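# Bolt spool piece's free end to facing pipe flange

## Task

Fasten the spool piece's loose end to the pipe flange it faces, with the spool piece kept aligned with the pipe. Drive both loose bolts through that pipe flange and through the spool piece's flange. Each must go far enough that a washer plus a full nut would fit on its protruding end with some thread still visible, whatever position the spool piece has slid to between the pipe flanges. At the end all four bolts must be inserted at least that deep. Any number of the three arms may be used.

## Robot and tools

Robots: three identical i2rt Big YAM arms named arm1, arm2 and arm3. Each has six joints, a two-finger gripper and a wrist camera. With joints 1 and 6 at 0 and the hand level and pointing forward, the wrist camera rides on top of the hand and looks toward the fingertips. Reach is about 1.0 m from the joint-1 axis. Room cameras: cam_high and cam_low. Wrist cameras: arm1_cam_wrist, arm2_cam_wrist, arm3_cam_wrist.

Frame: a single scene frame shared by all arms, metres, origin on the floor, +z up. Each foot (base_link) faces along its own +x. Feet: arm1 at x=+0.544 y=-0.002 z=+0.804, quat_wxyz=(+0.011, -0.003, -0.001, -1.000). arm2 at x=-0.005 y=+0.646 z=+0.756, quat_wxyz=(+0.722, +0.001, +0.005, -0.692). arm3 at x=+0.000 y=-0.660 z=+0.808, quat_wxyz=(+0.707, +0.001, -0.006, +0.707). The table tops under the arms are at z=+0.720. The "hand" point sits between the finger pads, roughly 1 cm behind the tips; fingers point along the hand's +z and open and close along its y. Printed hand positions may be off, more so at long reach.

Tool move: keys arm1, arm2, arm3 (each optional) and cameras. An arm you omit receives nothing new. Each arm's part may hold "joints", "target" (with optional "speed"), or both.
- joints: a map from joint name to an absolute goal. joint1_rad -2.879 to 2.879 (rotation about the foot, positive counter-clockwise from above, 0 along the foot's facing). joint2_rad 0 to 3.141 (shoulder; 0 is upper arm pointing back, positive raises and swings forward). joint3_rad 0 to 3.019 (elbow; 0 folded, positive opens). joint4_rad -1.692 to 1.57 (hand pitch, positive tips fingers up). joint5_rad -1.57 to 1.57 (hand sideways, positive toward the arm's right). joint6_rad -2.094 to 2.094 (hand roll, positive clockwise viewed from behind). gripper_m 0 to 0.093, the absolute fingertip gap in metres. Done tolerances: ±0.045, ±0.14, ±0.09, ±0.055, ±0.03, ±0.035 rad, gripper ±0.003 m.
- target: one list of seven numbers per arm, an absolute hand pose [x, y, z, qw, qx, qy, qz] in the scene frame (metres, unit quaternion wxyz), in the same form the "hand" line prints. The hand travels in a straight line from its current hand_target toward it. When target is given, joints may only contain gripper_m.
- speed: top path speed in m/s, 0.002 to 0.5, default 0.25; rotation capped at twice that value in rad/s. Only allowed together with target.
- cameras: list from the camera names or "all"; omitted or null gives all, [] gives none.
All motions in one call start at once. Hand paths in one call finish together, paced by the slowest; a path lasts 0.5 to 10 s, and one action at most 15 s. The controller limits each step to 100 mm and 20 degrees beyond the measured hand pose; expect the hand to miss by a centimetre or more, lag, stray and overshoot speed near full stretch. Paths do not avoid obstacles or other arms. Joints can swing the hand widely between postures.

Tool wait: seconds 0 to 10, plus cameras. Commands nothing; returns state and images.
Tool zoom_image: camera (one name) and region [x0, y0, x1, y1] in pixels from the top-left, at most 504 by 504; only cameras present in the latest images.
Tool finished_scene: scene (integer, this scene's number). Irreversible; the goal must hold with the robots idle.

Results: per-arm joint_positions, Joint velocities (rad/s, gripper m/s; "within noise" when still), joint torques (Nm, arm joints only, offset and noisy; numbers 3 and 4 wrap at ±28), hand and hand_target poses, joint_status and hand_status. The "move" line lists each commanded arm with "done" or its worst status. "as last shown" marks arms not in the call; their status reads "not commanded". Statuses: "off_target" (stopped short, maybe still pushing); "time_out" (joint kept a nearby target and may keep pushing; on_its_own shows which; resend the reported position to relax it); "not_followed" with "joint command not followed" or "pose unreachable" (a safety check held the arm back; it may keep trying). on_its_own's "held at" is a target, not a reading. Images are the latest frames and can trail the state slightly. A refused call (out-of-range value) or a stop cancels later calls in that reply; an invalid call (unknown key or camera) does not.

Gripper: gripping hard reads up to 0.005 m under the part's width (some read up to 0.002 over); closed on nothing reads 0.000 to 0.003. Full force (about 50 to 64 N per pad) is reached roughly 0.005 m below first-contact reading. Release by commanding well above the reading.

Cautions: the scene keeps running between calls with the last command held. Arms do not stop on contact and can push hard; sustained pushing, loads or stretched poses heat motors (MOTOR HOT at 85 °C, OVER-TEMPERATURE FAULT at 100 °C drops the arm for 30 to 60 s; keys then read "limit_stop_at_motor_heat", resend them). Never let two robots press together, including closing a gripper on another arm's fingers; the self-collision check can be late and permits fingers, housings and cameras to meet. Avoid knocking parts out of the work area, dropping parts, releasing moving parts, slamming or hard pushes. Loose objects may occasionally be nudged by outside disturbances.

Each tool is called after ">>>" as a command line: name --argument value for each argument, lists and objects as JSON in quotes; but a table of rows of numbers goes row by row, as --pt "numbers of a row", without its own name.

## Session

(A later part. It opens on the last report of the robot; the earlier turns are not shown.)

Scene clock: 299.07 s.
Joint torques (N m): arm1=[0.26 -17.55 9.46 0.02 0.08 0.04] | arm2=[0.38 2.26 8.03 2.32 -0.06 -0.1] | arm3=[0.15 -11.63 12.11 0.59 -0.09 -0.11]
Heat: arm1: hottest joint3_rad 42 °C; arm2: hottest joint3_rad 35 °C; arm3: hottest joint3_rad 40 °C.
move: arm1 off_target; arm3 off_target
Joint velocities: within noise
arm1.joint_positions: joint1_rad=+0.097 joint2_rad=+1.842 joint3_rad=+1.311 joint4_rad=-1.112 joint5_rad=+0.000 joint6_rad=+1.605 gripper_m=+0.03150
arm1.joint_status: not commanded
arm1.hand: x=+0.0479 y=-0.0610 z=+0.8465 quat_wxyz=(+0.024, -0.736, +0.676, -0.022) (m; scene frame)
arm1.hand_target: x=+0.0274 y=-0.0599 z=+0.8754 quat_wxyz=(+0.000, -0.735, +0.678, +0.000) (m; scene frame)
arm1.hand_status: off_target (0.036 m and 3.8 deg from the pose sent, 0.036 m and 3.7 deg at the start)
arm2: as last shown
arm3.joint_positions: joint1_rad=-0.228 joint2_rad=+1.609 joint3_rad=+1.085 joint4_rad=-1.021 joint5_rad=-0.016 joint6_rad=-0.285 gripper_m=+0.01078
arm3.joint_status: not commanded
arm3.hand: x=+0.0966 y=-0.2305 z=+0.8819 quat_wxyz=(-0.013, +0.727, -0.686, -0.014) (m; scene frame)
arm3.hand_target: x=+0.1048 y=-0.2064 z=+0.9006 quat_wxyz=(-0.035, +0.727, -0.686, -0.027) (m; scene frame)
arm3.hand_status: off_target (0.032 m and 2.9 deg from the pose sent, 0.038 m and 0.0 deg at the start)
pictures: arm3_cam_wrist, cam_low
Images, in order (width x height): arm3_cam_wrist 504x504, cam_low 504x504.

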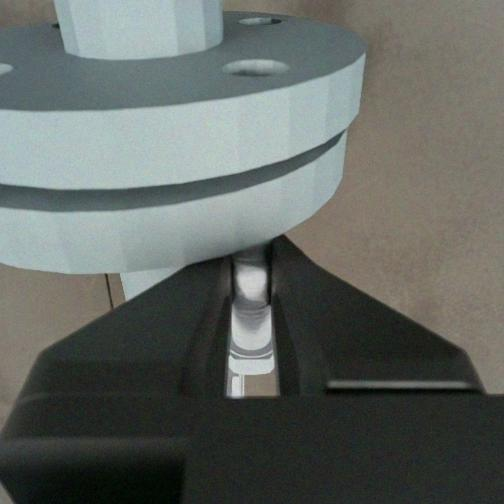

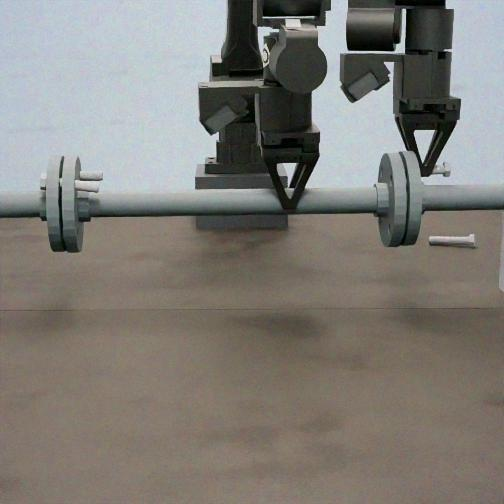

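>>> move --arm1 '{"target":[0.027,-0.060,0.885,0,0.735,-0.678,0],"speed":0.05}' --arm3 '{"target":[0.108,-0.197,0.900,-0.035,0.727,-0.686,-0.027],"speed":0.05}' --cameras '["cam_low","arm3_cam_wrist","cam_high"]'

>>> zoom_image --camera "cam_low" --region '[374, 130, 484, 250]'

>>> move --arm1 '{"target":[0.027,-0.060,0.892,0,0.735,-0.678,0],"speed":0.05}' --cameras '["arm3_cam_wrist","cam_low"]'

>>> zoom_image --camera "cam_low" --region '[374, 130, 484, 250]'

Scene clock: 303.60 s.
Joint torques (N m): arm1=[0.38 -18.2 9.78 -0.06 0.08 0.04] | arm2=[0.38 2.26 8.05 2.3 -0.07 -0.1] | arm3=[-0.09 -11.11 12.79 0.96 -0.1 -0.11]
Heat: arm1: hottest joint3_rad 42 °C; arm2: hottest joint3_rad 35 °C; arm3: hottest joint3_rad 40 °C.
move: arm1 off_target; arm3 off_target
Joint velocities: within noise
arm1.joint_positions: joint1_rad=+0.097 joint2_rad=+1.836 joint3_rad=+1.314 joint4_rad=-1.132 joint5_rad=+0.000 joint6_rad=+1.605 gripper_m=+0.03150
arm1.joint_status: not commanded
arm1.hand: x=+0.0507 y=-0.0606 z=+0.8506 quat_wxyz=(+0.028, -0.736, +0.676, -0.026) (m; scene frame)
arm1.hand_target: x=+0.0287 y=-0.0599 z=+0.8852 quat_wxyz=(+0.000, -0.735, +0.678, +0.000) (m; scene frame)
arm1.hand_status: off_target (0.042 m and 4.4 deg from the pose sent, 0.044 m and 3.8 deg at the start)
arm2: as last shown
arm3.joint_positions: joint1_rad=-0.228 joint2_rad=+1.619 joint3_rad=+1.099 joint4_rad=-1.042 joint5_rad=-0.016 joint6_rad=-0.288 gripper_m=+0.01078
arm3.joint_status: not commanded
arm3.hand: x=+0.0967 y=-0.2303 z=+0.8823 quat_wxyz=(-0.005, +0.728, -0.685, -0.010) (m; scene frame)
arm3.hand_target: x=+0.1076 y=-0.1991 z=+0.9011 quat_wxyz=(-0.035, +0.727, -0.686, -0.027) (m; scene frame)
arm3.hand_status: off_target (0.039 m and 3.9 deg from the pose sent, 0.040 m and 2.9 deg at the start)
pictures: arm3_cam_wrist, cam_high, cam_low
Images, in order (width x height): arm3_cam_wrist 504x504, cam_high 504x504, cam_low 504x504.

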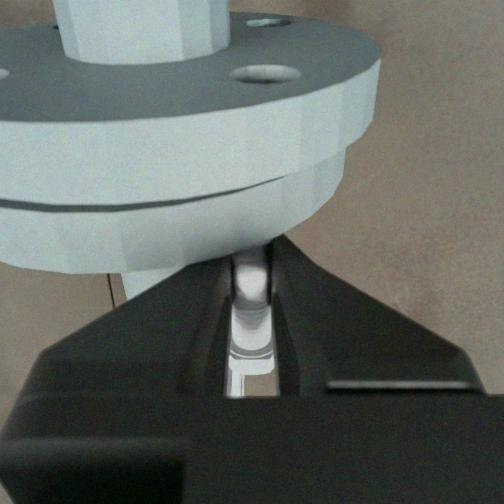

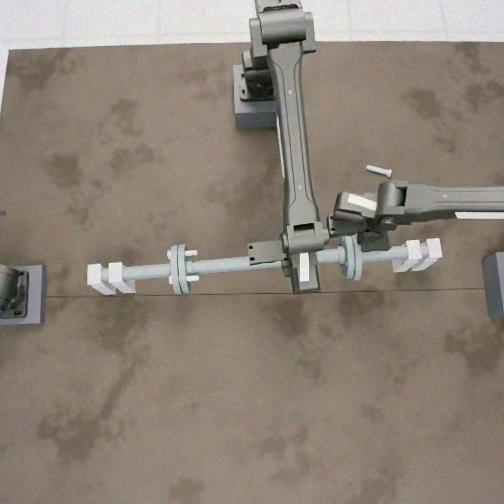

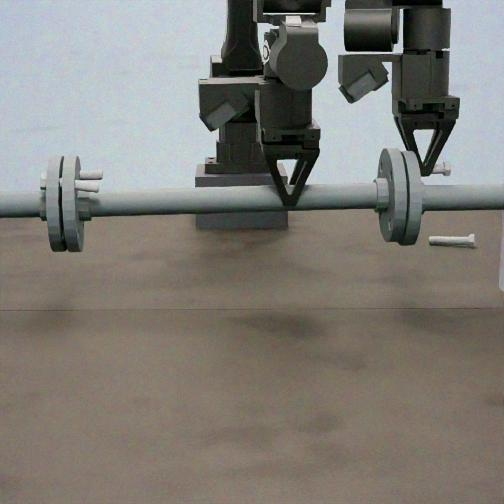

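Scaled by 4.200 from the camera's 504x504 image, which has a finer 720x720 frame.

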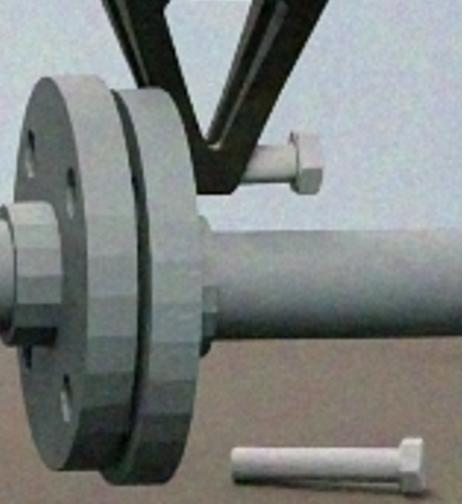

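Scene clock: 304.57 s.
Joint torques (N m): arm1=[0.5 -18.37 9.94 -0.02 0.12 0.05] | arm2=[0.44 2.26 8.05 2.29 -0.06 -0.1] | arm3=[0.03 -11.16 12.83 1.05 -0.1 -0.1]
Heat: arm1: hottest joint3_rad 42 °C; arm2: hottest joint3_rad 35 °C; arm3: hottest joint3_rad 40 °C.
move: arm1 off_target
Joint velocities: within noise
arm1.joint_positions: joint1_rad=+0.097 joint2_rad=+1.832 joint3_rad=+1.321 joint4_rad=-1.148 joint5_rad=-0.001 joint6_rad=+1.604 gripper_m=+0.03150
arm1.joint_status: not commanded
arm1.hand: x=+0.0512 y=-0.0608 z=+0.8552 quat_wxyz=(+0.029, -0.736, +0.676, -0.028) (m; scene frame)
arm1.hand_target: x=+0.0290 y=-0.0599 z=+0.8922 quat_wxyz=(+0.000, -0.735, +0.678, +0.000) (m; scene frame)
arm1.hand_status: off_target (0.044 m and 4.6 deg from the pose sent, 0.048 m and 4.4 deg at the start)
arm2, arm3: as last shown
arm3.joint_positions: joint1_rad=-0.228 joint2_rad=+1.619 joint3_rad=+1.099 joint4_rad=-1.043 joint5_rad=-0.016 joint6_rad=-0.288 gripper_m=+0.01078
arm3.hand_target: x=+0.1075 y=-0.1992 z=+0.9011 quat_wxyz=(-0.035, +0.727, -0.686, -0.027) (m; scene frame)
pictures: arm3_cam_wrist, cam_low
Images, in order (width x height): arm3_cam_wrist 504x504, cam_low 504x504.

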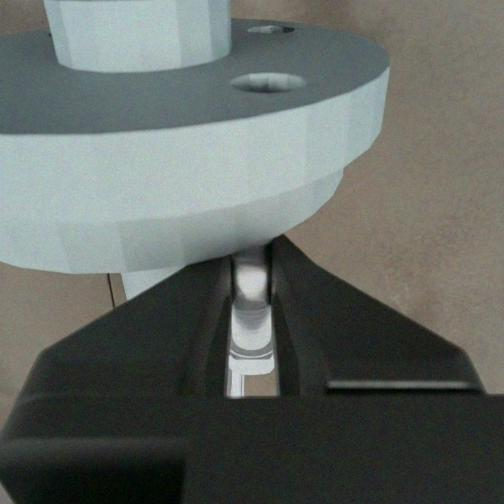

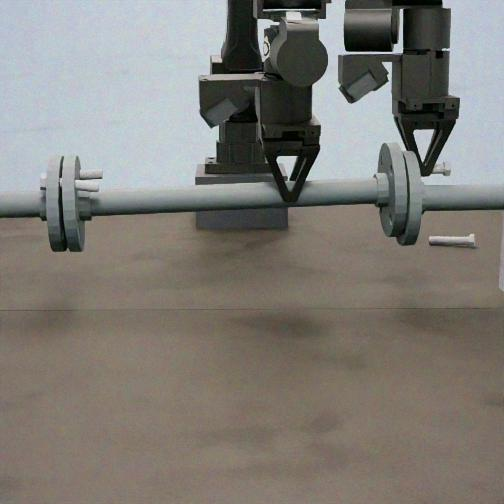

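Scaled by 4.200 from the camera's 504x504 image, which has a finer 720x720 frame.

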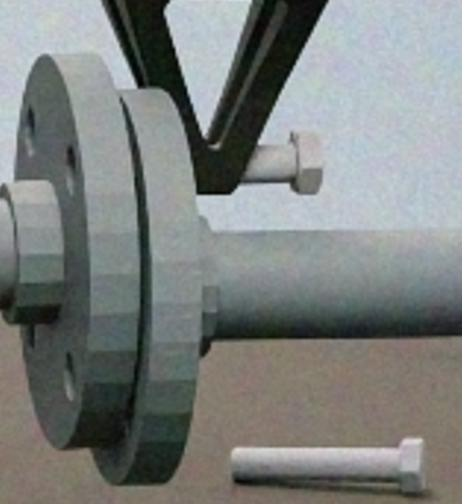

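>>> move --arm1 '{"target":[0.020,-0.060,0.880,0,0.735,-0.678,0],"speed":0.05}' --cameras '["arm3_cam_wrist","cam_low"]'

>>> zoom_image --camera "cam_low" --region '[374, 130, 484, 250]'

>>> move --arm1 '{"target":[0.018,-0.060,0.870,0,0.735,-0.678,0],"speed":0.03}' --cameras '["arm3_cam_wrist","cam_low"]'

>>> zoom_image --camera "cam_low" --region '[374, 130, 484, 250]'

>>> move --arm1 '{"target":[0.018,-0.060,0.864,0,0.735,-0.678,0],"speed":0.03}' --cameras '["arm3_cam_wrist","cam_low"]'

>>> zoom_image --camera "cam_low" --region '[374, 130, 484, 250]'

Scene clock: 311.53 s.
Joint torques (N m): arm1=[0.26 -16.44 10.11 0.69 0.17 0.02] | arm2=[0.38 2.2 8.05 2.29 -0.06 -0.1] | arm3=[0.03 -11.22 12.82 1.1 -0.1 -0.1]
Heat: arm1: hottest joint3_rad 42 °C; arm2: hottest joint3_rad 35 °C; arm3: hottest joint3_rad 41 °C.
move: arm1 off_target
Joint velocities: within noise
arm1.joint_positions: joint1_rad=+0.097 joint2_rad=+1.832 joint3_rad=+1.328 joint4_rad=-1.145 joint5_rad=-0.003 joint6_rad=+1.604 gripper_m=+0.03150
arm1.joint_status: not commanded
arm1.hand: x=+0.0478 y=-0.0614 z=+0.8573 quat_wxyz=(+0.025, -0.736, +0.676, -0.025) (m; scene frame)
arm1.hand_target: x=+0.0215 y=-0.0599 z=+0.8809 quat_wxyz=(+0.000, -0.735, +0.678, +0.000) (m; scene frame)
arm1.hand_status: off_target (0.036 m and 4.1 deg from the pose sent, 0.040 m and 4.6 deg at the start)
arm2, arm3: as last shown
arm3.joint_positions: joint1_rad=-0.228 joint2_rad=+1.619 joint3_rad=+1.099 joint4_rad=-1.043 joint5_rad=-0.016 joint6_rad=-0.289 gripper_m=+0.01078
pictures: arm3_cam_wrist, cam_low
Images, in order (width x height): arm3_cam_wrist 504x504, cam_low 504x504.

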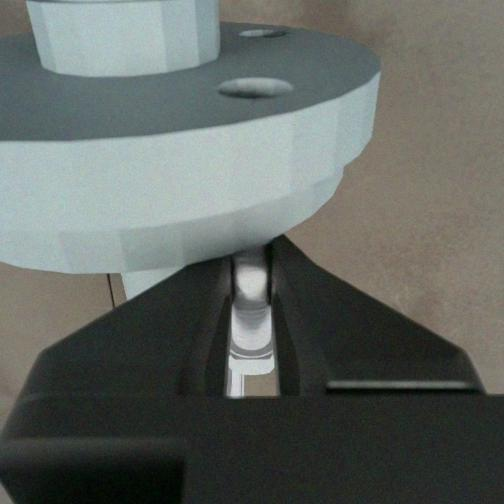

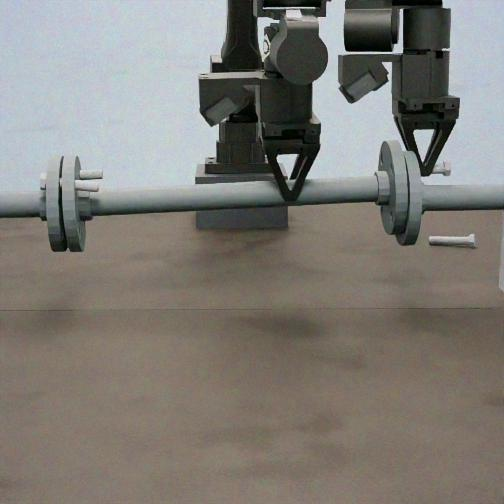

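Scaled by 4.200 from the camera's 504x504 image, which has a finer 720x720 frame.

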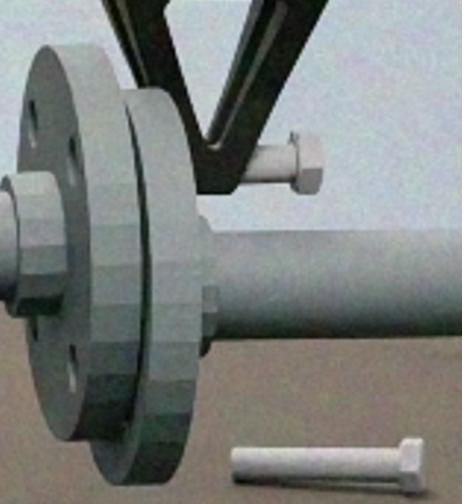

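Scene clock: 312.50 s.
Joint torques (N m): arm1=[0.21 -16.32 9.73 0.79 0.17 -0.01] | arm2=[0.44 2.26 8.03 2.3 -0.07 -0.1] | arm3=[0.09 -11.16 12.82 1.09 -0.09 -0.09]
Heat: arm1: hottest joint3_rad 42 °C; arm2: hottest joint3_rad 35 °C; arm3: hottest joint3_rad 41 °C.
move: arm1 off_target
Joint velocities: within noise
arm1.joint_positions: joint1_rad=+0.097 joint2_rad=+1.845 joint3_rad=+1.328 joint4_rad=-1.128 joint5_rad=-0.003 joint6_rad=+1.607 gripper_m=+0.03150
arm1.joint_status: not commanded
arm1.hand: x=+0.0445 y=-0.0618 z=+0.8508 quat_wxyz=(+0.024, -0.735, +0.677, -0.024) (m; scene frame)
arm1.hand_target: x=+0.0193 y=-0.0599 z=+0.8709 quat_wxyz=(+0.000, -0.735, +0.678, +0.000) (m; scene frame)
arm1.hand_status: off_target (0.033 m and 3.8 deg from the pose sent, 0.033 m and 4.1 deg at the start)
arm2, arm3: as last shown
pictures: arm3_cam_wrist, cam_low
Images, in order (width x height): arm3_cam_wrist 504x504, cam_low 504x504.

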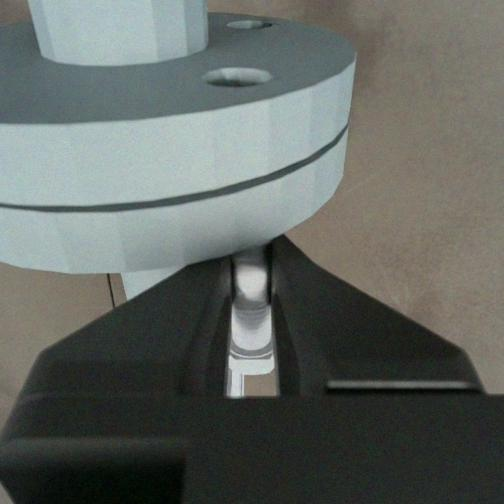

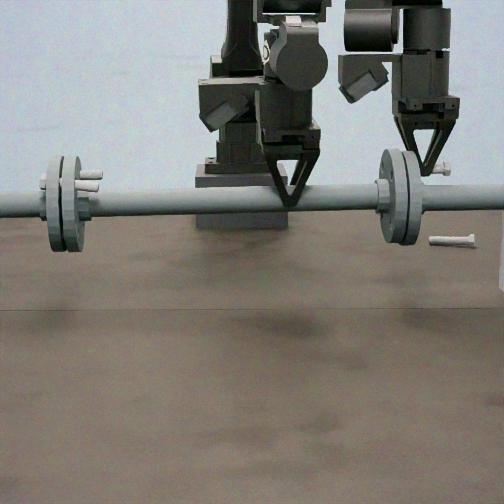

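Scaled by 4.200 from the camera's 504x504 image, which has a finer 720x720 frame.

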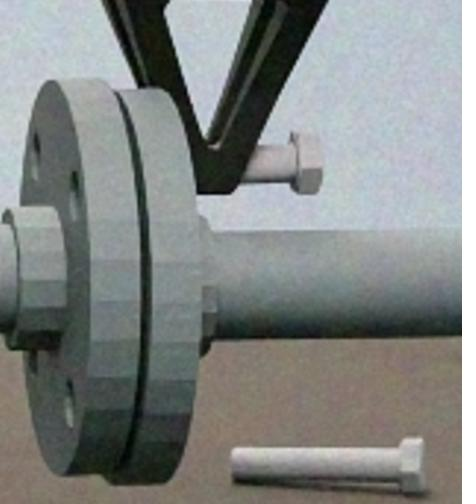

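Scene clock: 313.47 s.
Joint torques (N m): arm1=[0.32 -16.21 9.33 0.94 0.13 -0.09] | arm2=[0.38 2.26 8.05 2.3 -0.07 -0.09] | arm3=[0.03 -11.22 12.83 1.06 -0.09 -0.11]
Heat: arm1: hottest joint3_rad 42 °C; arm2: hottest joint3_rad 35 °C; arm3: hottest joint3_rad 41 °C.
move: arm1 off_target
Joint velocities: within noise
arm1.joint_positions: joint1_rad=+0.097 joint2_rad=+1.850 joint3_rad=+1.328 joint4_rad=-1.116 joint5_rad=-0.002 joint6_rad=+1.614 gripper_m=+0.03150
arm1.joint_status: not commanded
arm1.hand: x=+0.0420 y=-0.0619 z=+0.8480 quat_wxyz=(+0.022, -0.733, +0.680, -0.021) (m; scene frame)
arm1.hand_target: x=+0.0191 y=-0.0599 z=+0.8647 quat_wxyz=(+0.000, -0.735, +0.678, +0.000) (m; scene frame)
arm1.hand_status: off_target (0.029 m and 3.5 deg from the pose sent, 0.030 m and 3.9 deg at the start)
arm2, arm3: as last shown
pictures: arm3_cam_wrist, cam_low
Images, in order (width x height): arm3_cam_wrist 504x504, cam_low 504x504.

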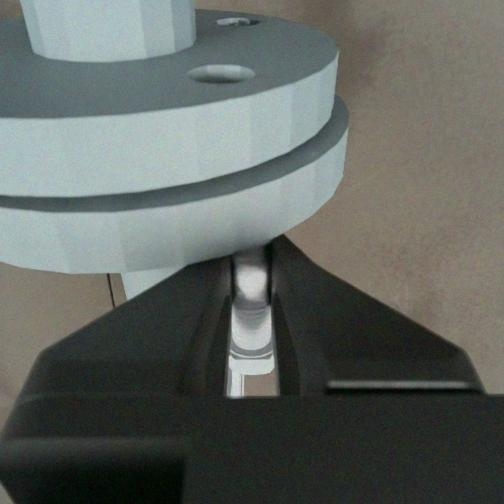

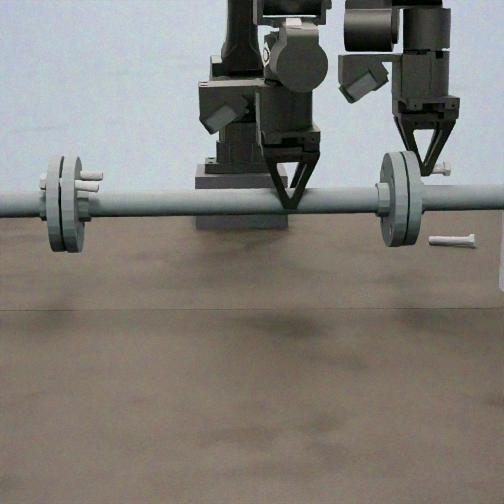

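Scaled by 4.200 from the camera's 504x504 image, which has a finer 720x720 frame.

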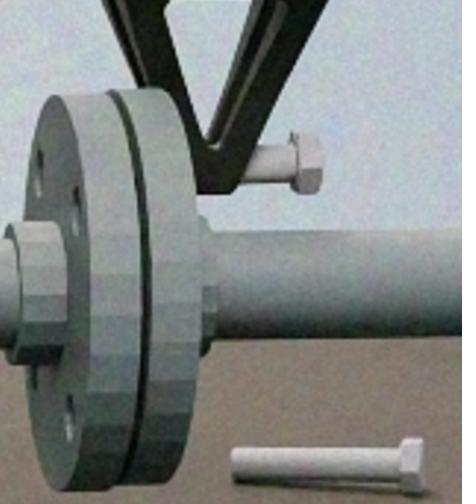

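>>> move --arm1 '{"target":[0.024,-0.060,0.866,0,0.735,-0.678,0],"speed":0.03}' --arm3 '{"target":[0.113,-0.197,0.900,-0.035,0.727,-0.686,-0.027],"speed":0.05}' --cameras '["arm3_cam_wrist","cam_low","cam_high"]'

>>> zoom_image --camera "cam_low" --region '[374, 130, 484, 250]'

>>> zoom_image --camera "cam_high" --region '[310, 180, 450, 300]'

>>> move --arm1 '{"target":[0.027,-0.060,0.870,0,0.735,-0.678,0],"speed":0.03}' --cameras '["arm3_cam_wrist","cam_low"]'

>>> zoom_image --camera "cam_low" --region '[374, 130, 484, 250]'

Scene clock: 323.07 s.
Joint torques (N m): arm1=[0.26 -17.26 8.16 0.95 0.14 -0.09] | arm2=[0.44 2.2 8.05 2.29 -0.07 -0.1] | arm3=[-0.26 -10.99 12.86 1.11 -0.12 -0.07]
Heat: arm1: hottest joint3_rad 43 °C; arm2: hottest joint3_rad 35 °C; arm3: hottest joint3_rad 42 °C.
move: arm1 off_target; arm3 off_target
Joint velocities: within noise
arm1.joint_positions: joint1_rad=+0.097 joint2_rad=+1.850 joint3_rad=+1.328 joint4_rad=-1.114 joint5_rad=-0.002 joint6_rad=+1.616 gripper_m=+0.03150
arm1.joint_status: not commanded
arm1.hand: x=+0.0415 y=-0.0620 z=+0.8480 quat_wxyz=(+0.021, -0.732, +0.680, -0.020) (m; scene frame)
arm1.hand_target: x=+0.0246 y=-0.0600 z=+0.8664 quat_wxyz=(+0.000, -0.735, +0.678, +0.000) (m; scene frame)
arm1.hand_status: off_target (0.025 m and 3.4 deg from the pose sent, 0.026 m and 3.5 deg at the start)
arm2: as last shown
arm3.joint_positions: joint1_rad=-0.234 joint2_rad=+1.621 joint3_rad=+1.102 joint4_rad=-1.045 joint5_rad=-0.016 joint6_rad=-0.300 gripper_m=+0.01078
arm3.joint_status: not commanded
arm3.hand: x=+0.0994 y=-0.2304 z=+0.8824 quat_wxyz=(-0.005, +0.730, -0.683, -0.009) (m; scene frame)
arm3.hand_target: x=+0.1125 y=-0.1992 z=+0.9012 quat_wxyz=(-0.035, +0.727, -0.686, -0.027) (m; scene frame)
arm3.hand_status: off_target (0.040 m and 4.0 deg from the pose sent, 0.041 m and 3.9 deg at the start)
pictures: arm3_cam_wrist, cam_high, cam_low
Images, in order (width x height): arm3_cam_wrist 504x504, cam_high 504x504, cam_low 504x504.

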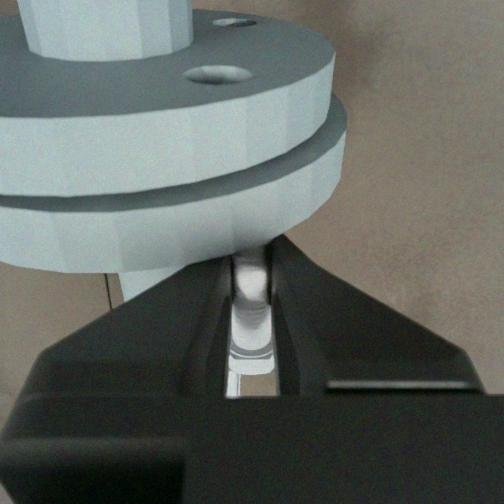

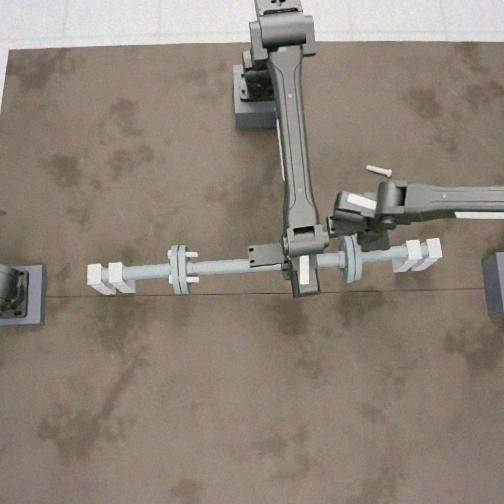

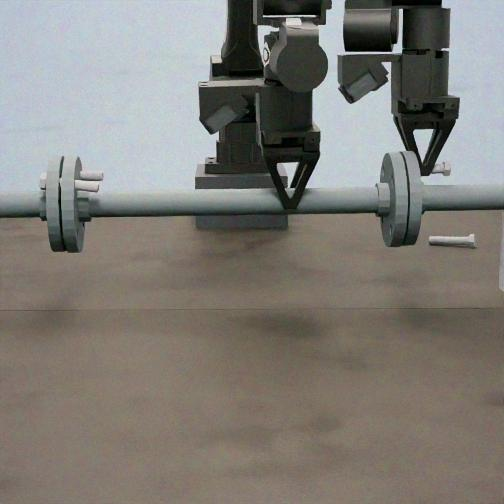

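Scaled by 4.200 from the camera's 504x504 image, which has a finer 720x720 frame.

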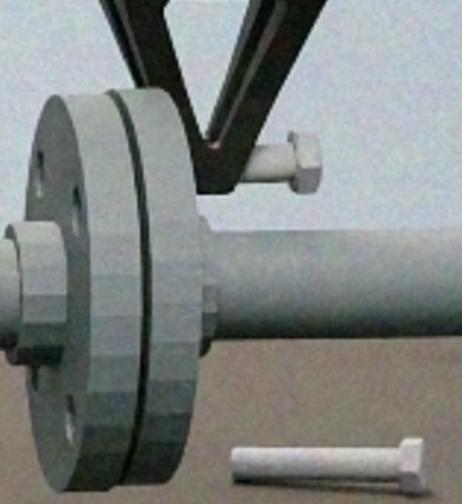

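Scaled by 3.600 from the camera's 504x504 image, which has a finer 720x720 frame.

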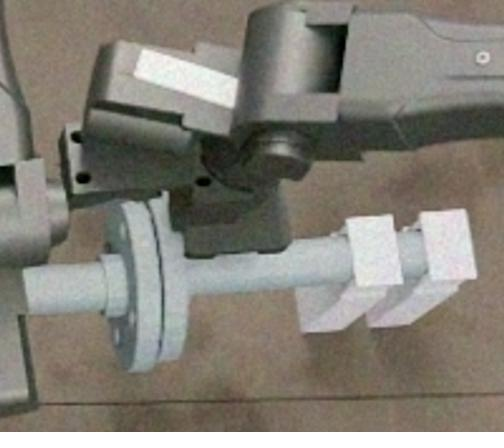

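Scene clock: 324.03 s.
Joint torques (N m): arm1=[0.38 -17.96 7.76 0.68 0.15 -0.08] | arm2=[0.44 2.2 8.05 2.3 -0.07 -0.1] | arm3=[-0.32 -11.05 12.89 1.11 -0.11 -0.09]
Heat: arm1: hottest joint3_rad 43 °C; arm2: hottest joint3_rad 35 °C; arm3: hottest joint3_rad 42 °C.
move: arm1 off_target
Joint velocities: within noise
arm1.joint_positions: joint1_rad=+0.097 joint2_rad=+1.850 joint3_rad=+1.328 joint4_rad=-1.114 joint5_rad=-0.002 joint6_rad=+1.616 gripper_m=+0.03150
arm1.joint_status: not commanded
arm1.hand: x=+0.0415 y=-0.0620 z=+0.8480 quat_wxyz=(+0.021, -0.732, +0.680, -0.020) (m; scene frame)
arm1.hand_target: x=+0.0276 y=-0.0600 z=+0.8702 quat_wxyz=(+0.000, -0.735, +0.678, +0.000) (m; scene frame)
arm1.hand_status: off_target (0.026 m and 3.4 deg from the pose sent, 0.027 m and 3.4 deg at the start)
arm2.joint_positions: joint1_rad=-0.314 joint2_rad=+0.536 joint3_rad=+1.343 joint4_rad=-1.211 joint5_rad=-0.221 joint6_rad=-0.105 gripper_m=+0.09396
arm2.joint_status: not commanded
arm2.hand: x=-0.0250 y=+0.4220 z=+1.3171 quat_wxyz=(-0.380, -0.595, -0.585, +0.400) (m; scene frame)
arm2.hand_target: x=-0.0240 y=+0.4252 z=+1.3289 quat_wxyz=(-0.386, -0.588, -0.581, +0.410) (m; scene frame)
arm2.hand_status: not commanded
arm3.joint_positions: joint1_rad=-0.234 joint2_rad=+1.621 joint3_rad=+1.102 joint4_rad=-1.045 joint5_rad=-0.016 joint6_rad=-0.301 gripper_m=+0.01078
arm3.joint_status: not commanded
arm3.hand: x=+0.0994 y=-0.2305 z=+0.8822 quat_wxyz=(-0.004, +0.731, -0.683, -0.009) (m; scene frame)
arm3.hand_target: x=+0.1125 y=-0.1993 z=+0.9010 quat_wxyz=(-0.035, +0.727, -0.686, -0.027) (m; scene frame)
arm3.hand_status: not commanded
pictures: arm3_cam_wrist, cam_low
Images, in order (width x height): arm3_cam_wrist 504x504, cam_low 504x504.

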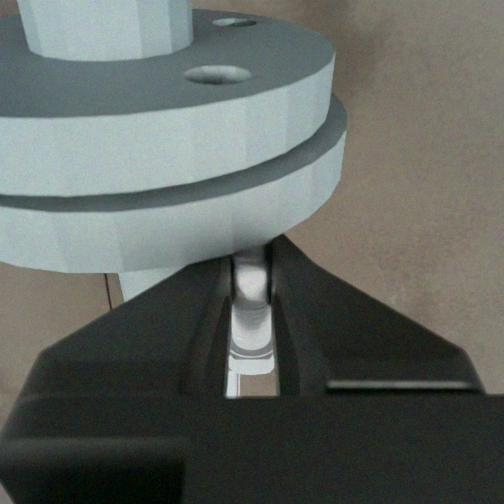

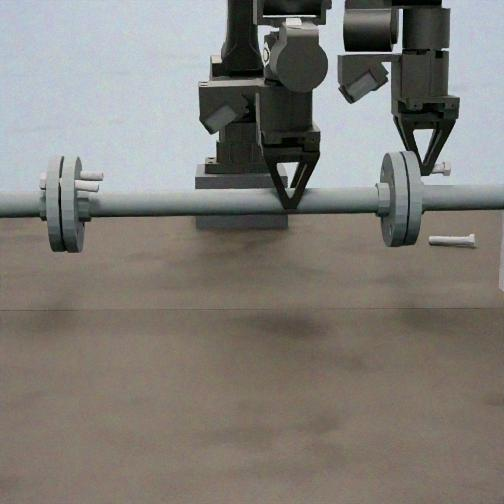

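Scaled by 4.200 from the camera's 504x504 image, which has a finer 720x720 frame.

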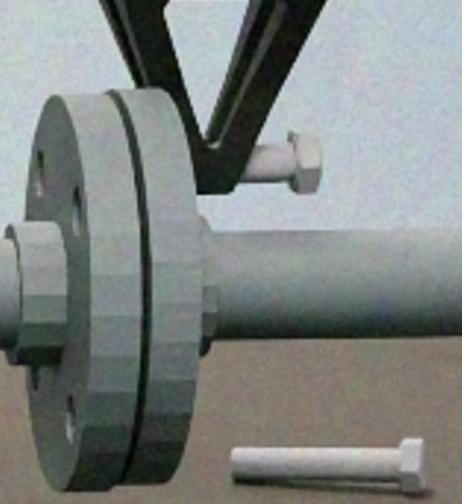

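>>> move --arm1 '{"target":[0.034,-0.060,0.872,0,0.735,-0.678,0],"speed":0.03}' --cameras '["arm3_cam_wrist"]'

>>> move --arm1 '{"target":[0.039,-0.060,0.872,0,0.735,-0.678,0],"speed":0.03}' --cameras '["arm3_cam_wrist","cam_low"]'

>>> zoom_image --camera "cam_low" --region '[374, 130, 484, 250]'

Scene clock: 328.07 s.
Joint torques (N m): arm1=[0.5 -18.37 6.95 0.85 0.13 -0.06] | arm2=[0.44 2.26 8.06 2.3 -0.06 -0.1] | arm3=[-0.26 -11.16 12.9 1.13 -0.12 -0.09]
Heat: arm1: hottest joint3_rad 43 °C; arm2: hottest joint3_rad 35 °C; arm3: hottest joint3_rad 43 °C.
move: arm1 off_target
Joint velocities: within noise
arm1.joint_positions: joint1_rad=+0.097 joint2_rad=+1.840 joint3_rad=+1.320 joint4_rad=-1.114 joint5_rad=-0.002 joint6_rad=+1.616 gripper_m=+0.03150
arm1.joint_status: not commanded
arm1.hand: x=+0.0441 y=-0.0617 z=+0.8504 quat_wxyz=(+0.020, -0.733, +0.680, -0.019) (m; scene frame)
arm1.hand_target: x=+0.0345 y=-0.0600 z=+0.8719 quat_wxyz=(+0.000, -0.735, +0.678, +0.000) (m; scene frame)
arm1.hand_status: off_target (0.024 m and 3.2 deg from the pose sent, 0.025 m and 3.4 deg at the start)
arm2, arm3: as last shown
pictures: arm3_cam_wrist
Images, in order (width x height): arm3_cam_wrist 504x504.

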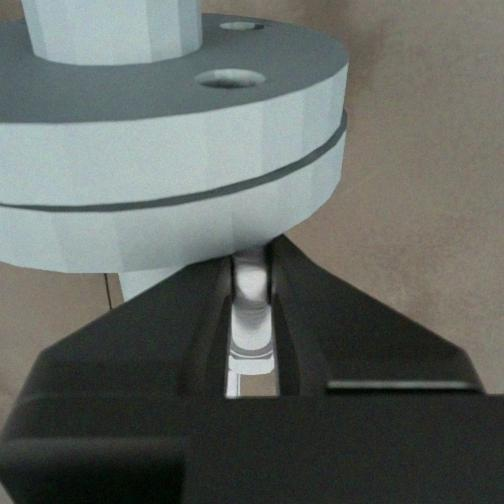

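Scene clock: 329.03 s.
Joint torques (N m): arm1=[0.62 -18.32 6.87 0.69 0.11 0.01] | arm2=[0.44 2.26 8.03 2.3 -0.07 -0.09] | arm3=[-0.21 -11.16 12.89 1.11 -0.12 -0.1]
Heat: arm1: hottest joint3_rad 42 °C; arm2: hottest joint3_rad 35 °C; arm3: hottest joint3_rad 43 °C.
move: arm1 off_target
Joint velocities: within noise
arm1.joint_positions: joint1_rad=+0.097 joint2_rad=+1.829 joint3_rad=+1.305 joint4_rad=-1.105 joint5_rad=-0.002 joint6_rad=+1.610 gripper_m=+0.03150
arm1.joint_status: not commanded
arm1.hand: x=+0.0477 y=-0.0613 z=+0.8508 quat_wxyz=(+0.018, -0.735, +0.678, -0.018) (m; scene frame)
arm1.hand_target: x=+0.0394 y=-0.0601 z=+0.8719 quat_wxyz=(+0.000, -0.735, +0.678, +0.000) (m; scene frame)
arm1.hand_status: off_target (0.023 m and 3.0 deg from the pose sent, 0.022 m and 3.2 deg at the start)
arm2, arm3: as last shown
pictures: arm3_cam_wrist, cam_low
Images, in order (width x height): arm3_cam_wrist 504x504, cam_low 504x504.

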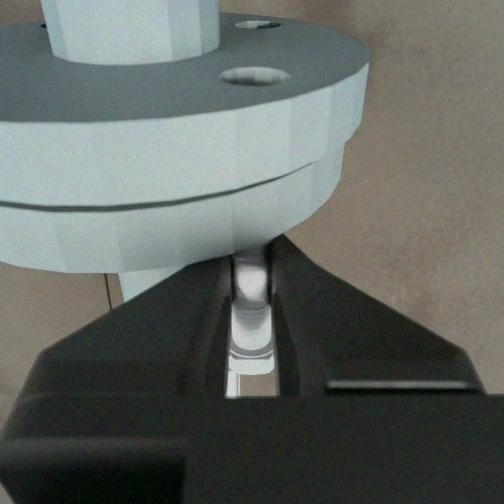

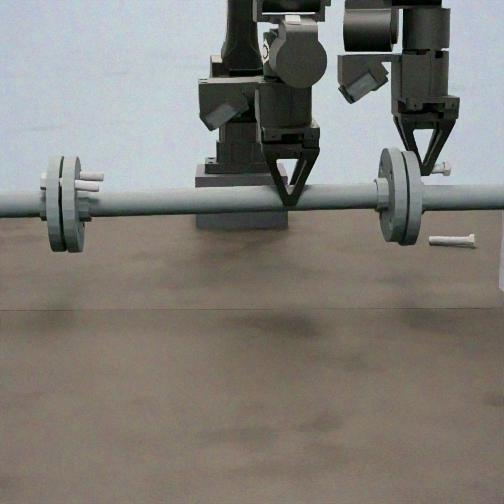

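Scaled by 4.200 from the camera's 504x504 image, which has a finer 720x720 frame.

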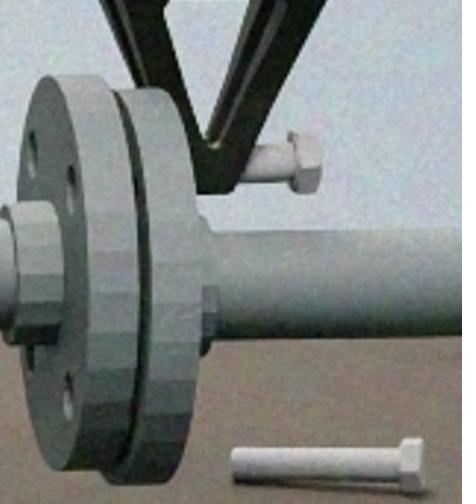

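>>> move --arm1 '{"target":[0.039,-0.060,0.867,0,0.735,-0.678,0],"speed":0.03}' --cameras '["arm3_cam_wrist"]'

>>> move --arm1 '{"target":[0.039,-0.060,0.863,0,0.735,-0.678,0],"speed":0.03}' --cameras '["arm3_cam_wrist","cam_low"]'

>>> zoom_image --camera "cam_low" --region '[374, 130, 484, 250]'

>>> move --arm1 '{"target":[0.039,-0.060,0.860,0,0.735,-0.678,0],"speed":0.03}' --cameras '["arm3_cam_wrist","cam_low"]'

>>> zoom_image --camera "cam_low" --region '[374, 130, 484, 250]'

Scene clock: 334.13 s.
Joint torques (N m): arm1=[0.5 -17.85 6.79 0.73 0.11 0] | arm2=[0.38 2.26 8.06 2.3 -0.07 -0.1] | arm3=[-0.32 -11.11 12.88 1.14 -0.11 -0.08]
Heat: arm1: hottest joint3_rad 42 °C; arm2: hottest joint3_rad 35 °C; arm3: hottest joint3_rad 44 °C.
move: arm1 off_target
Joint velocities: within noise
arm1.joint_positions: joint1_rad=+0.097 joint2_rad=+1.829 joint3_rad=+1.300 joint4_rad=-1.094 joint5_rad=-0.001 joint6_rad=+1.610 gripper_m=+0.03150
arm1.joint_status: not commanded
arm1.hand: x=+0.0473 y=-0.0612 z=+0.8489 quat_wxyz=(+0.016, -0.735, +0.678, -0.016) (m; scene frame)
arm1.hand_target: x=+0.0393 y=-0.0601 z=+0.8670 quat_wxyz=(+0.000, -0.735, +0.678, +0.000) (m; scene frame)
arm1.hand_status: off_target (0.020 m and 2.6 deg from the pose sent, 0.018 m and 3.0 deg at the start)
arm2, arm3: as last shown
arm3.hand_target: x=+0.1125 y=-0.1993 z=+0.9011 quat_wxyz=(-0.035, +0.727, -0.686, -0.027) (m; scene frame)
pictures: arm3_cam_wrist
Images, in order (width x height): arm3_cam_wrist 504x504.

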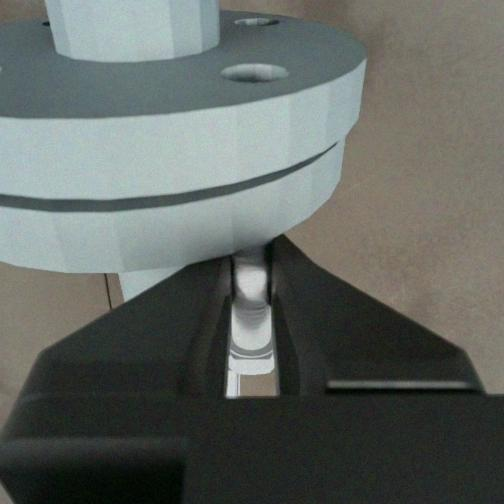

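Scene clock: 335.10 s.
Joint torques (N m): arm1=[0.73 -17.49 6.79 0.73 0.09 0.01] | arm2=[0.44 2.26 8.03 2.29 -0.06 -0.1] | arm3=[-0.26 -11.05 12.9 1.1 -0.12 -0.07]
Heat: arm1: hottest joint3_rad 42 °C; arm2: hottest joint3_rad 35 °C; arm3: hottest joint3_rad 44 °C.
move: arm1 off_target
Joint velocities: within noise
arm1.joint_positions: joint1_rad=+0.097 joint2_rad=+1.829 joint3_rad=+1.295 joint4_rad=-1.086 joint5_rad=-0.001 joint6_rad=+1.610 gripper_m=+0.03150
arm1.joint_status: not commanded
arm1.hand: x=+0.0471 y=-0.0611 z=+0.8474 quat_wxyz=(+0.015, -0.735, +0.678, -0.015) (m; scene frame)
arm1.hand_target: x=+0.0392 y=-0.0601 z=+0.8630 quat_wxyz=(+0.000, -0.735, +0.678, +0.000) (m; scene frame)
arm1.hand_status: off_target (0.018 m and 2.4 deg from the pose sent, 0.016 m and 2.6 deg at the start)
arm2, arm3: as last shown
pictures: arm3_cam_wrist, cam_low
Images, in order (width x height): arm3_cam_wrist 504x504, cam_low 504x504.

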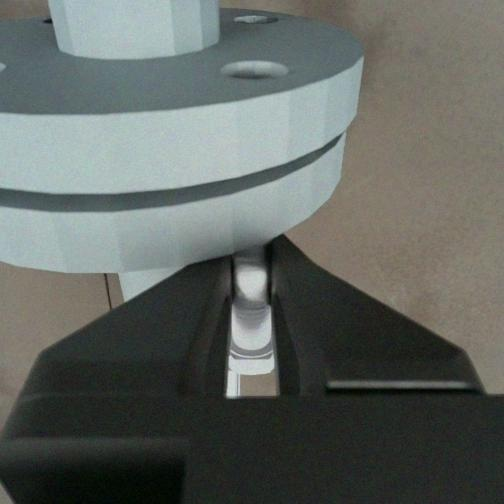

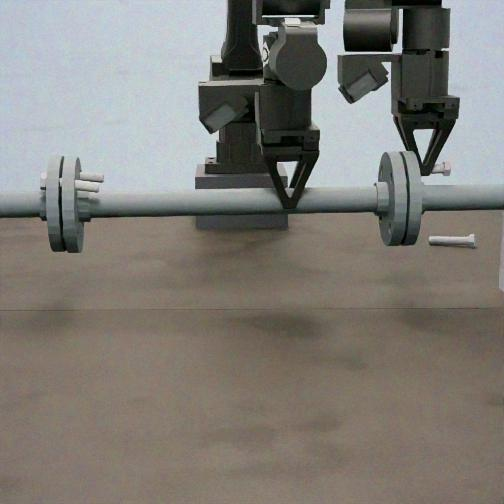

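Scaled by 4.200 from the camera's 504x504 image, which has a finer 720x720 frame.

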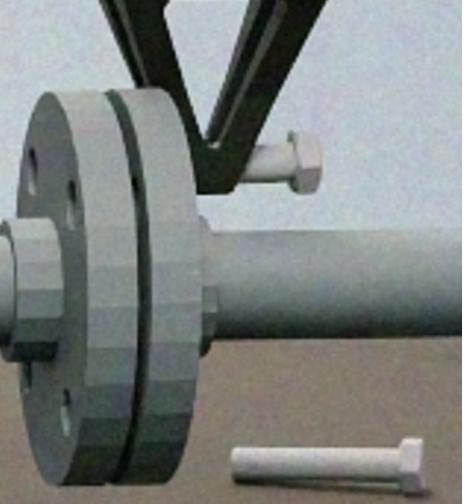

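Scene clock: 336.07 s.
Joint torques (N m): arm1=[0.56 -17.08 6.79 0.81 0.08 0.01] | arm2=[0.44 2.26 8.05 2.3 -0.06 -0.1] | arm3=[-0.32 -11.11 12.9 1.13 -0.12 -0.09]
Heat: arm1: hottest joint3_rad 42 °C; arm2: hottest joint3_rad 35 °C; arm3: hottest joint3_rad 44 °C.
move: arm1 off_target
Joint velocities: within noise
arm1.joint_positions: joint1_rad=+0.097 joint2_rad=+1.829 joint3_rad=+1.292 joint4_rad=-1.079 joint5_rad=+0.000 joint6_rad=+1.610 gripper_m=+0.03150
arm1.joint_status: not commanded
arm1.hand: x=+0.0470 y=-0.0611 z=+0.8462 quat_wxyz=(+0.014, -0.735, +0.678, -0.013) (m; scene frame)
arm1.hand_target: x=+0.0393 y=-0.0601 z=+0.8600 quat_wxyz=(+0.000, -0.735, +0.678, +0.000) (m; scene frame)
arm1.hand_status: off_target (0.016 m and 2.2 deg from the pose sent, 0.015 m and 2.4 deg at the start)
arm2, arm3: as last shown
pictures: arm3_cam_wrist, cam_low
Images, in order (width x height): arm3_cam_wrist 504x504, cam_low 504x504.

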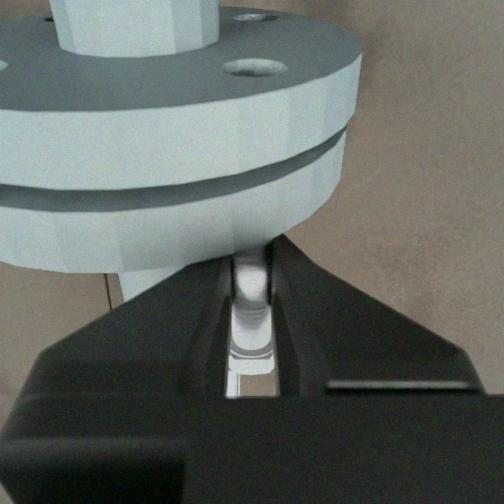

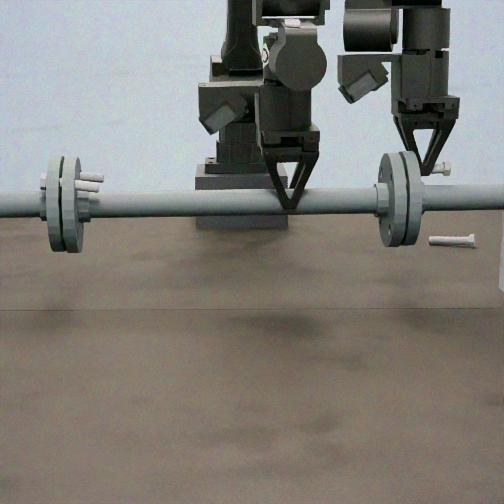

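Scaled by 4.200 from the camera's 504x504 image, which has a finer 720x720 frame.

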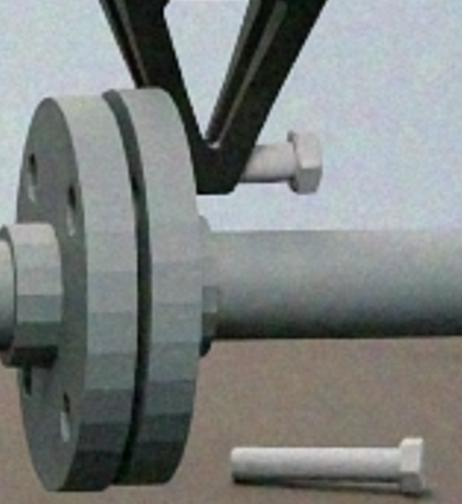

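>>> move --arm3 '{"target":[0.112,-0.205,0.889,-0.045,0.727,-0.686,-0.037],"speed":0.05}' --cameras '["cam_low"]'

>>> zoom_image --camera "cam_low" --region '[374, 130, 484, 250]'

>>> move --arm1 '{"target":[0.039,-0.060,0.865,0,0.735,-0.678,0],"speed":0.03}' --arm3 '{"target":[0.112,-0.197,0.892,-0.045,0.727,-0.686,-0.037],"speed":0.05}' --cameras '["cam_low","arm3_cam_wrist"]'

>>> zoom_image --camera "cam_low" --region '[374, 130, 484, 250]'

Scene clock: 342.13 s.
Joint torques (N m): arm1=[0.5 -17.32 6.79 0.79 0.06 0.01] | arm2=[0.44 2.2 8.05 2.3 -0.06 -0.1] | arm3=[-0.38 -12.51 8.79 3.17 -0.17 -0.02]
Heat: arm1: hottest joint3_rad 42 °C; arm2: hottest joint3_rad 35 °C; arm3: hottest joint3_rad 45 °C.
move: arm3 off_target
Joint velocities: within noise
arm1, arm2: as last shown
arm1.hand: x=+0.0469 y=-0.0611 z=+0.8462 quat_wxyz=(+0.014, -0.735, +0.678, -0.013) (m; scene frame)
arm1.hand_target: x=+0.0392 y=-0.0601 z=+0.8601 quat_wxyz=(+0.000, -0.735, +0.678, +0.000) (m; scene frame)
arm3.joint_positions: joint1_rad=-0.239 joint2_rad=+1.619 joint3_rad=+1.099 joint4_rad=-1.036 joint5_rad=-0.024 joint6_rad=-0.310 gripper_m=+0.01078
arm3.joint_status: not commanded
arm3.hand: x=+0.1004 y=-0.2296 z=+0.8820 quat_wxyz=(-0.006, +0.732, -0.681, -0.014) (m; scene frame)
arm3.hand_target: x=+0.1118 y=-0.2061 z=+0.8905 quat_wxyz=(-0.045, +0.726, -0.685, -0.037) (m; scene frame)
arm3.hand_status: off_target (0.028 m and 5.2 deg from the pose sent, 0.029 m and 5.6 deg at the start)
pictures: cam_low
Images, in order (width x height): cam_low 504x504.

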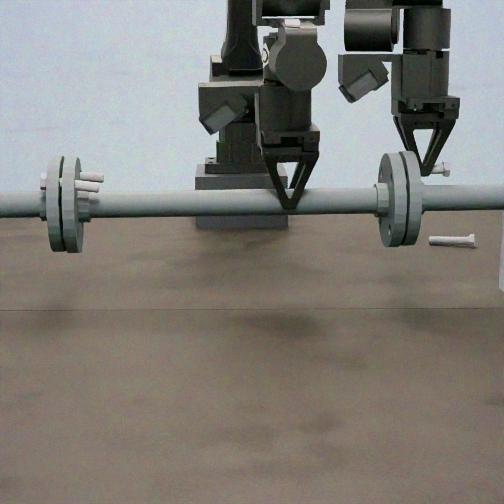

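Scaled by 4.200 from the camera's 504x504 image, which has a finer 720x720 frame.

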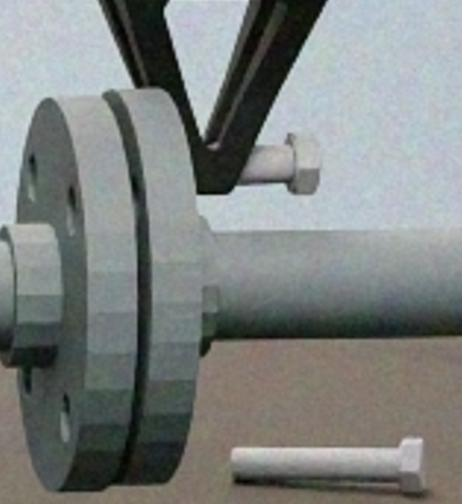

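Scene clock: 343.10 s.
Joint torques (N m): arm1=[0.56 -17.67 7.17 0.27 0.07 0.02] | arm2=[0.44 2.26 8.03 2.3 -0.06 -0.1] | arm3=[-0.09 -11.52 10.73 2.69 -0.17 0]
Heat: arm1: hottest joint3_rad 42 °C; arm2: hottest joint3_rad 35 °C; arm3: hottest joint3_rad 45 °C.
move: arm1 off_target; arm3 off_target
Joint velocities: within noise
arm1.joint_positions: joint1_rad=+0.097 joint2_rad=+1.829 joint3_rad=+1.292 joint4_rad=-1.079 joint5_rad=+0.000 joint6_rad=+1.610 gripper_m=+0.03150
arm1.joint_status: not commanded
arm1.hand: x=+0.0469 y=-0.0611 z=+0.8462 quat_wxyz=(+0.014, -0.735, +0.678, -0.013) (m; scene frame)
arm1.hand_target: x=+0.0393 y=-0.0601 z=+0.8649 quat_wxyz=(+0.000, -0.735, +0.678, +0.000) (m; scene frame)
arm1.hand_status: off_target (0.020 m and 2.2 deg from the pose sent, 0.020 m and 2.2 deg at the start)
arm2: as last shown
arm3.joint_positions: joint1_rad=-0.239 joint2_rad=+1.619 joint3_rad=+1.099 joint4_rad=-1.036 joint5_rad=-0.024 joint6_rad=-0.310 gripper_m=+0.01078
arm3.joint_status: not commanded
arm3.hand: x=+0.1004 y=-0.2296 z=+0.8822 quat_wxyz=(-0.006, +0.732, -0.681, -0.014) (m; scene frame)
arm3.hand_target: x=+0.1116 y=-0.1989 z=+0.8939 quat_wxyz=(-0.045, +0.726, -0.685, -0.037) (m; scene frame)
arm3.hand_status: off_target (0.036 m and 5.2 deg from the pose sent, 0.036 m and 5.2 deg at the start)
pictures: arm3_cam_wrist, cam_low
Images, in order (width x height): arm3_cam_wrist 504x504, cam_low 504x504.

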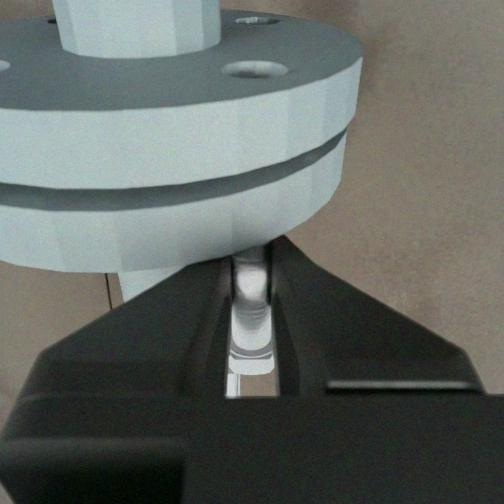

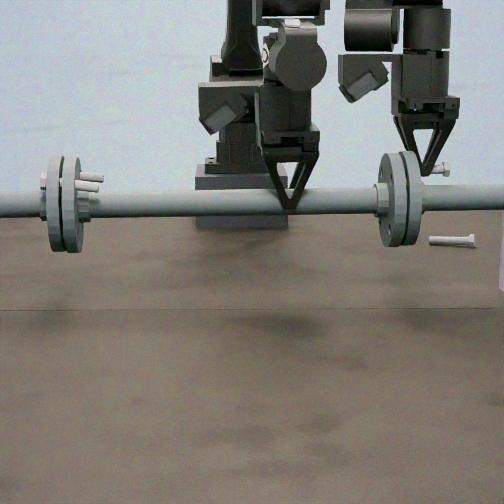

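Scaled by 4.200 from the camera's 504x504 image, which has a finer 720x720 frame.

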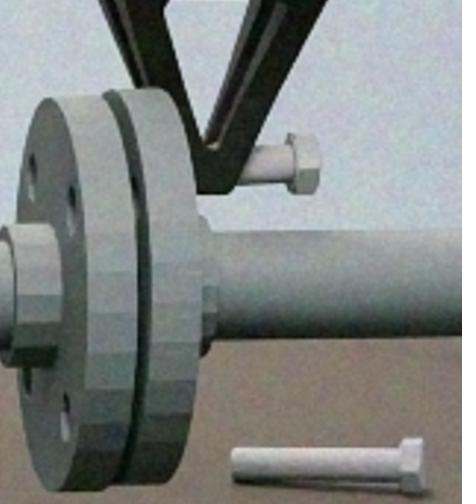

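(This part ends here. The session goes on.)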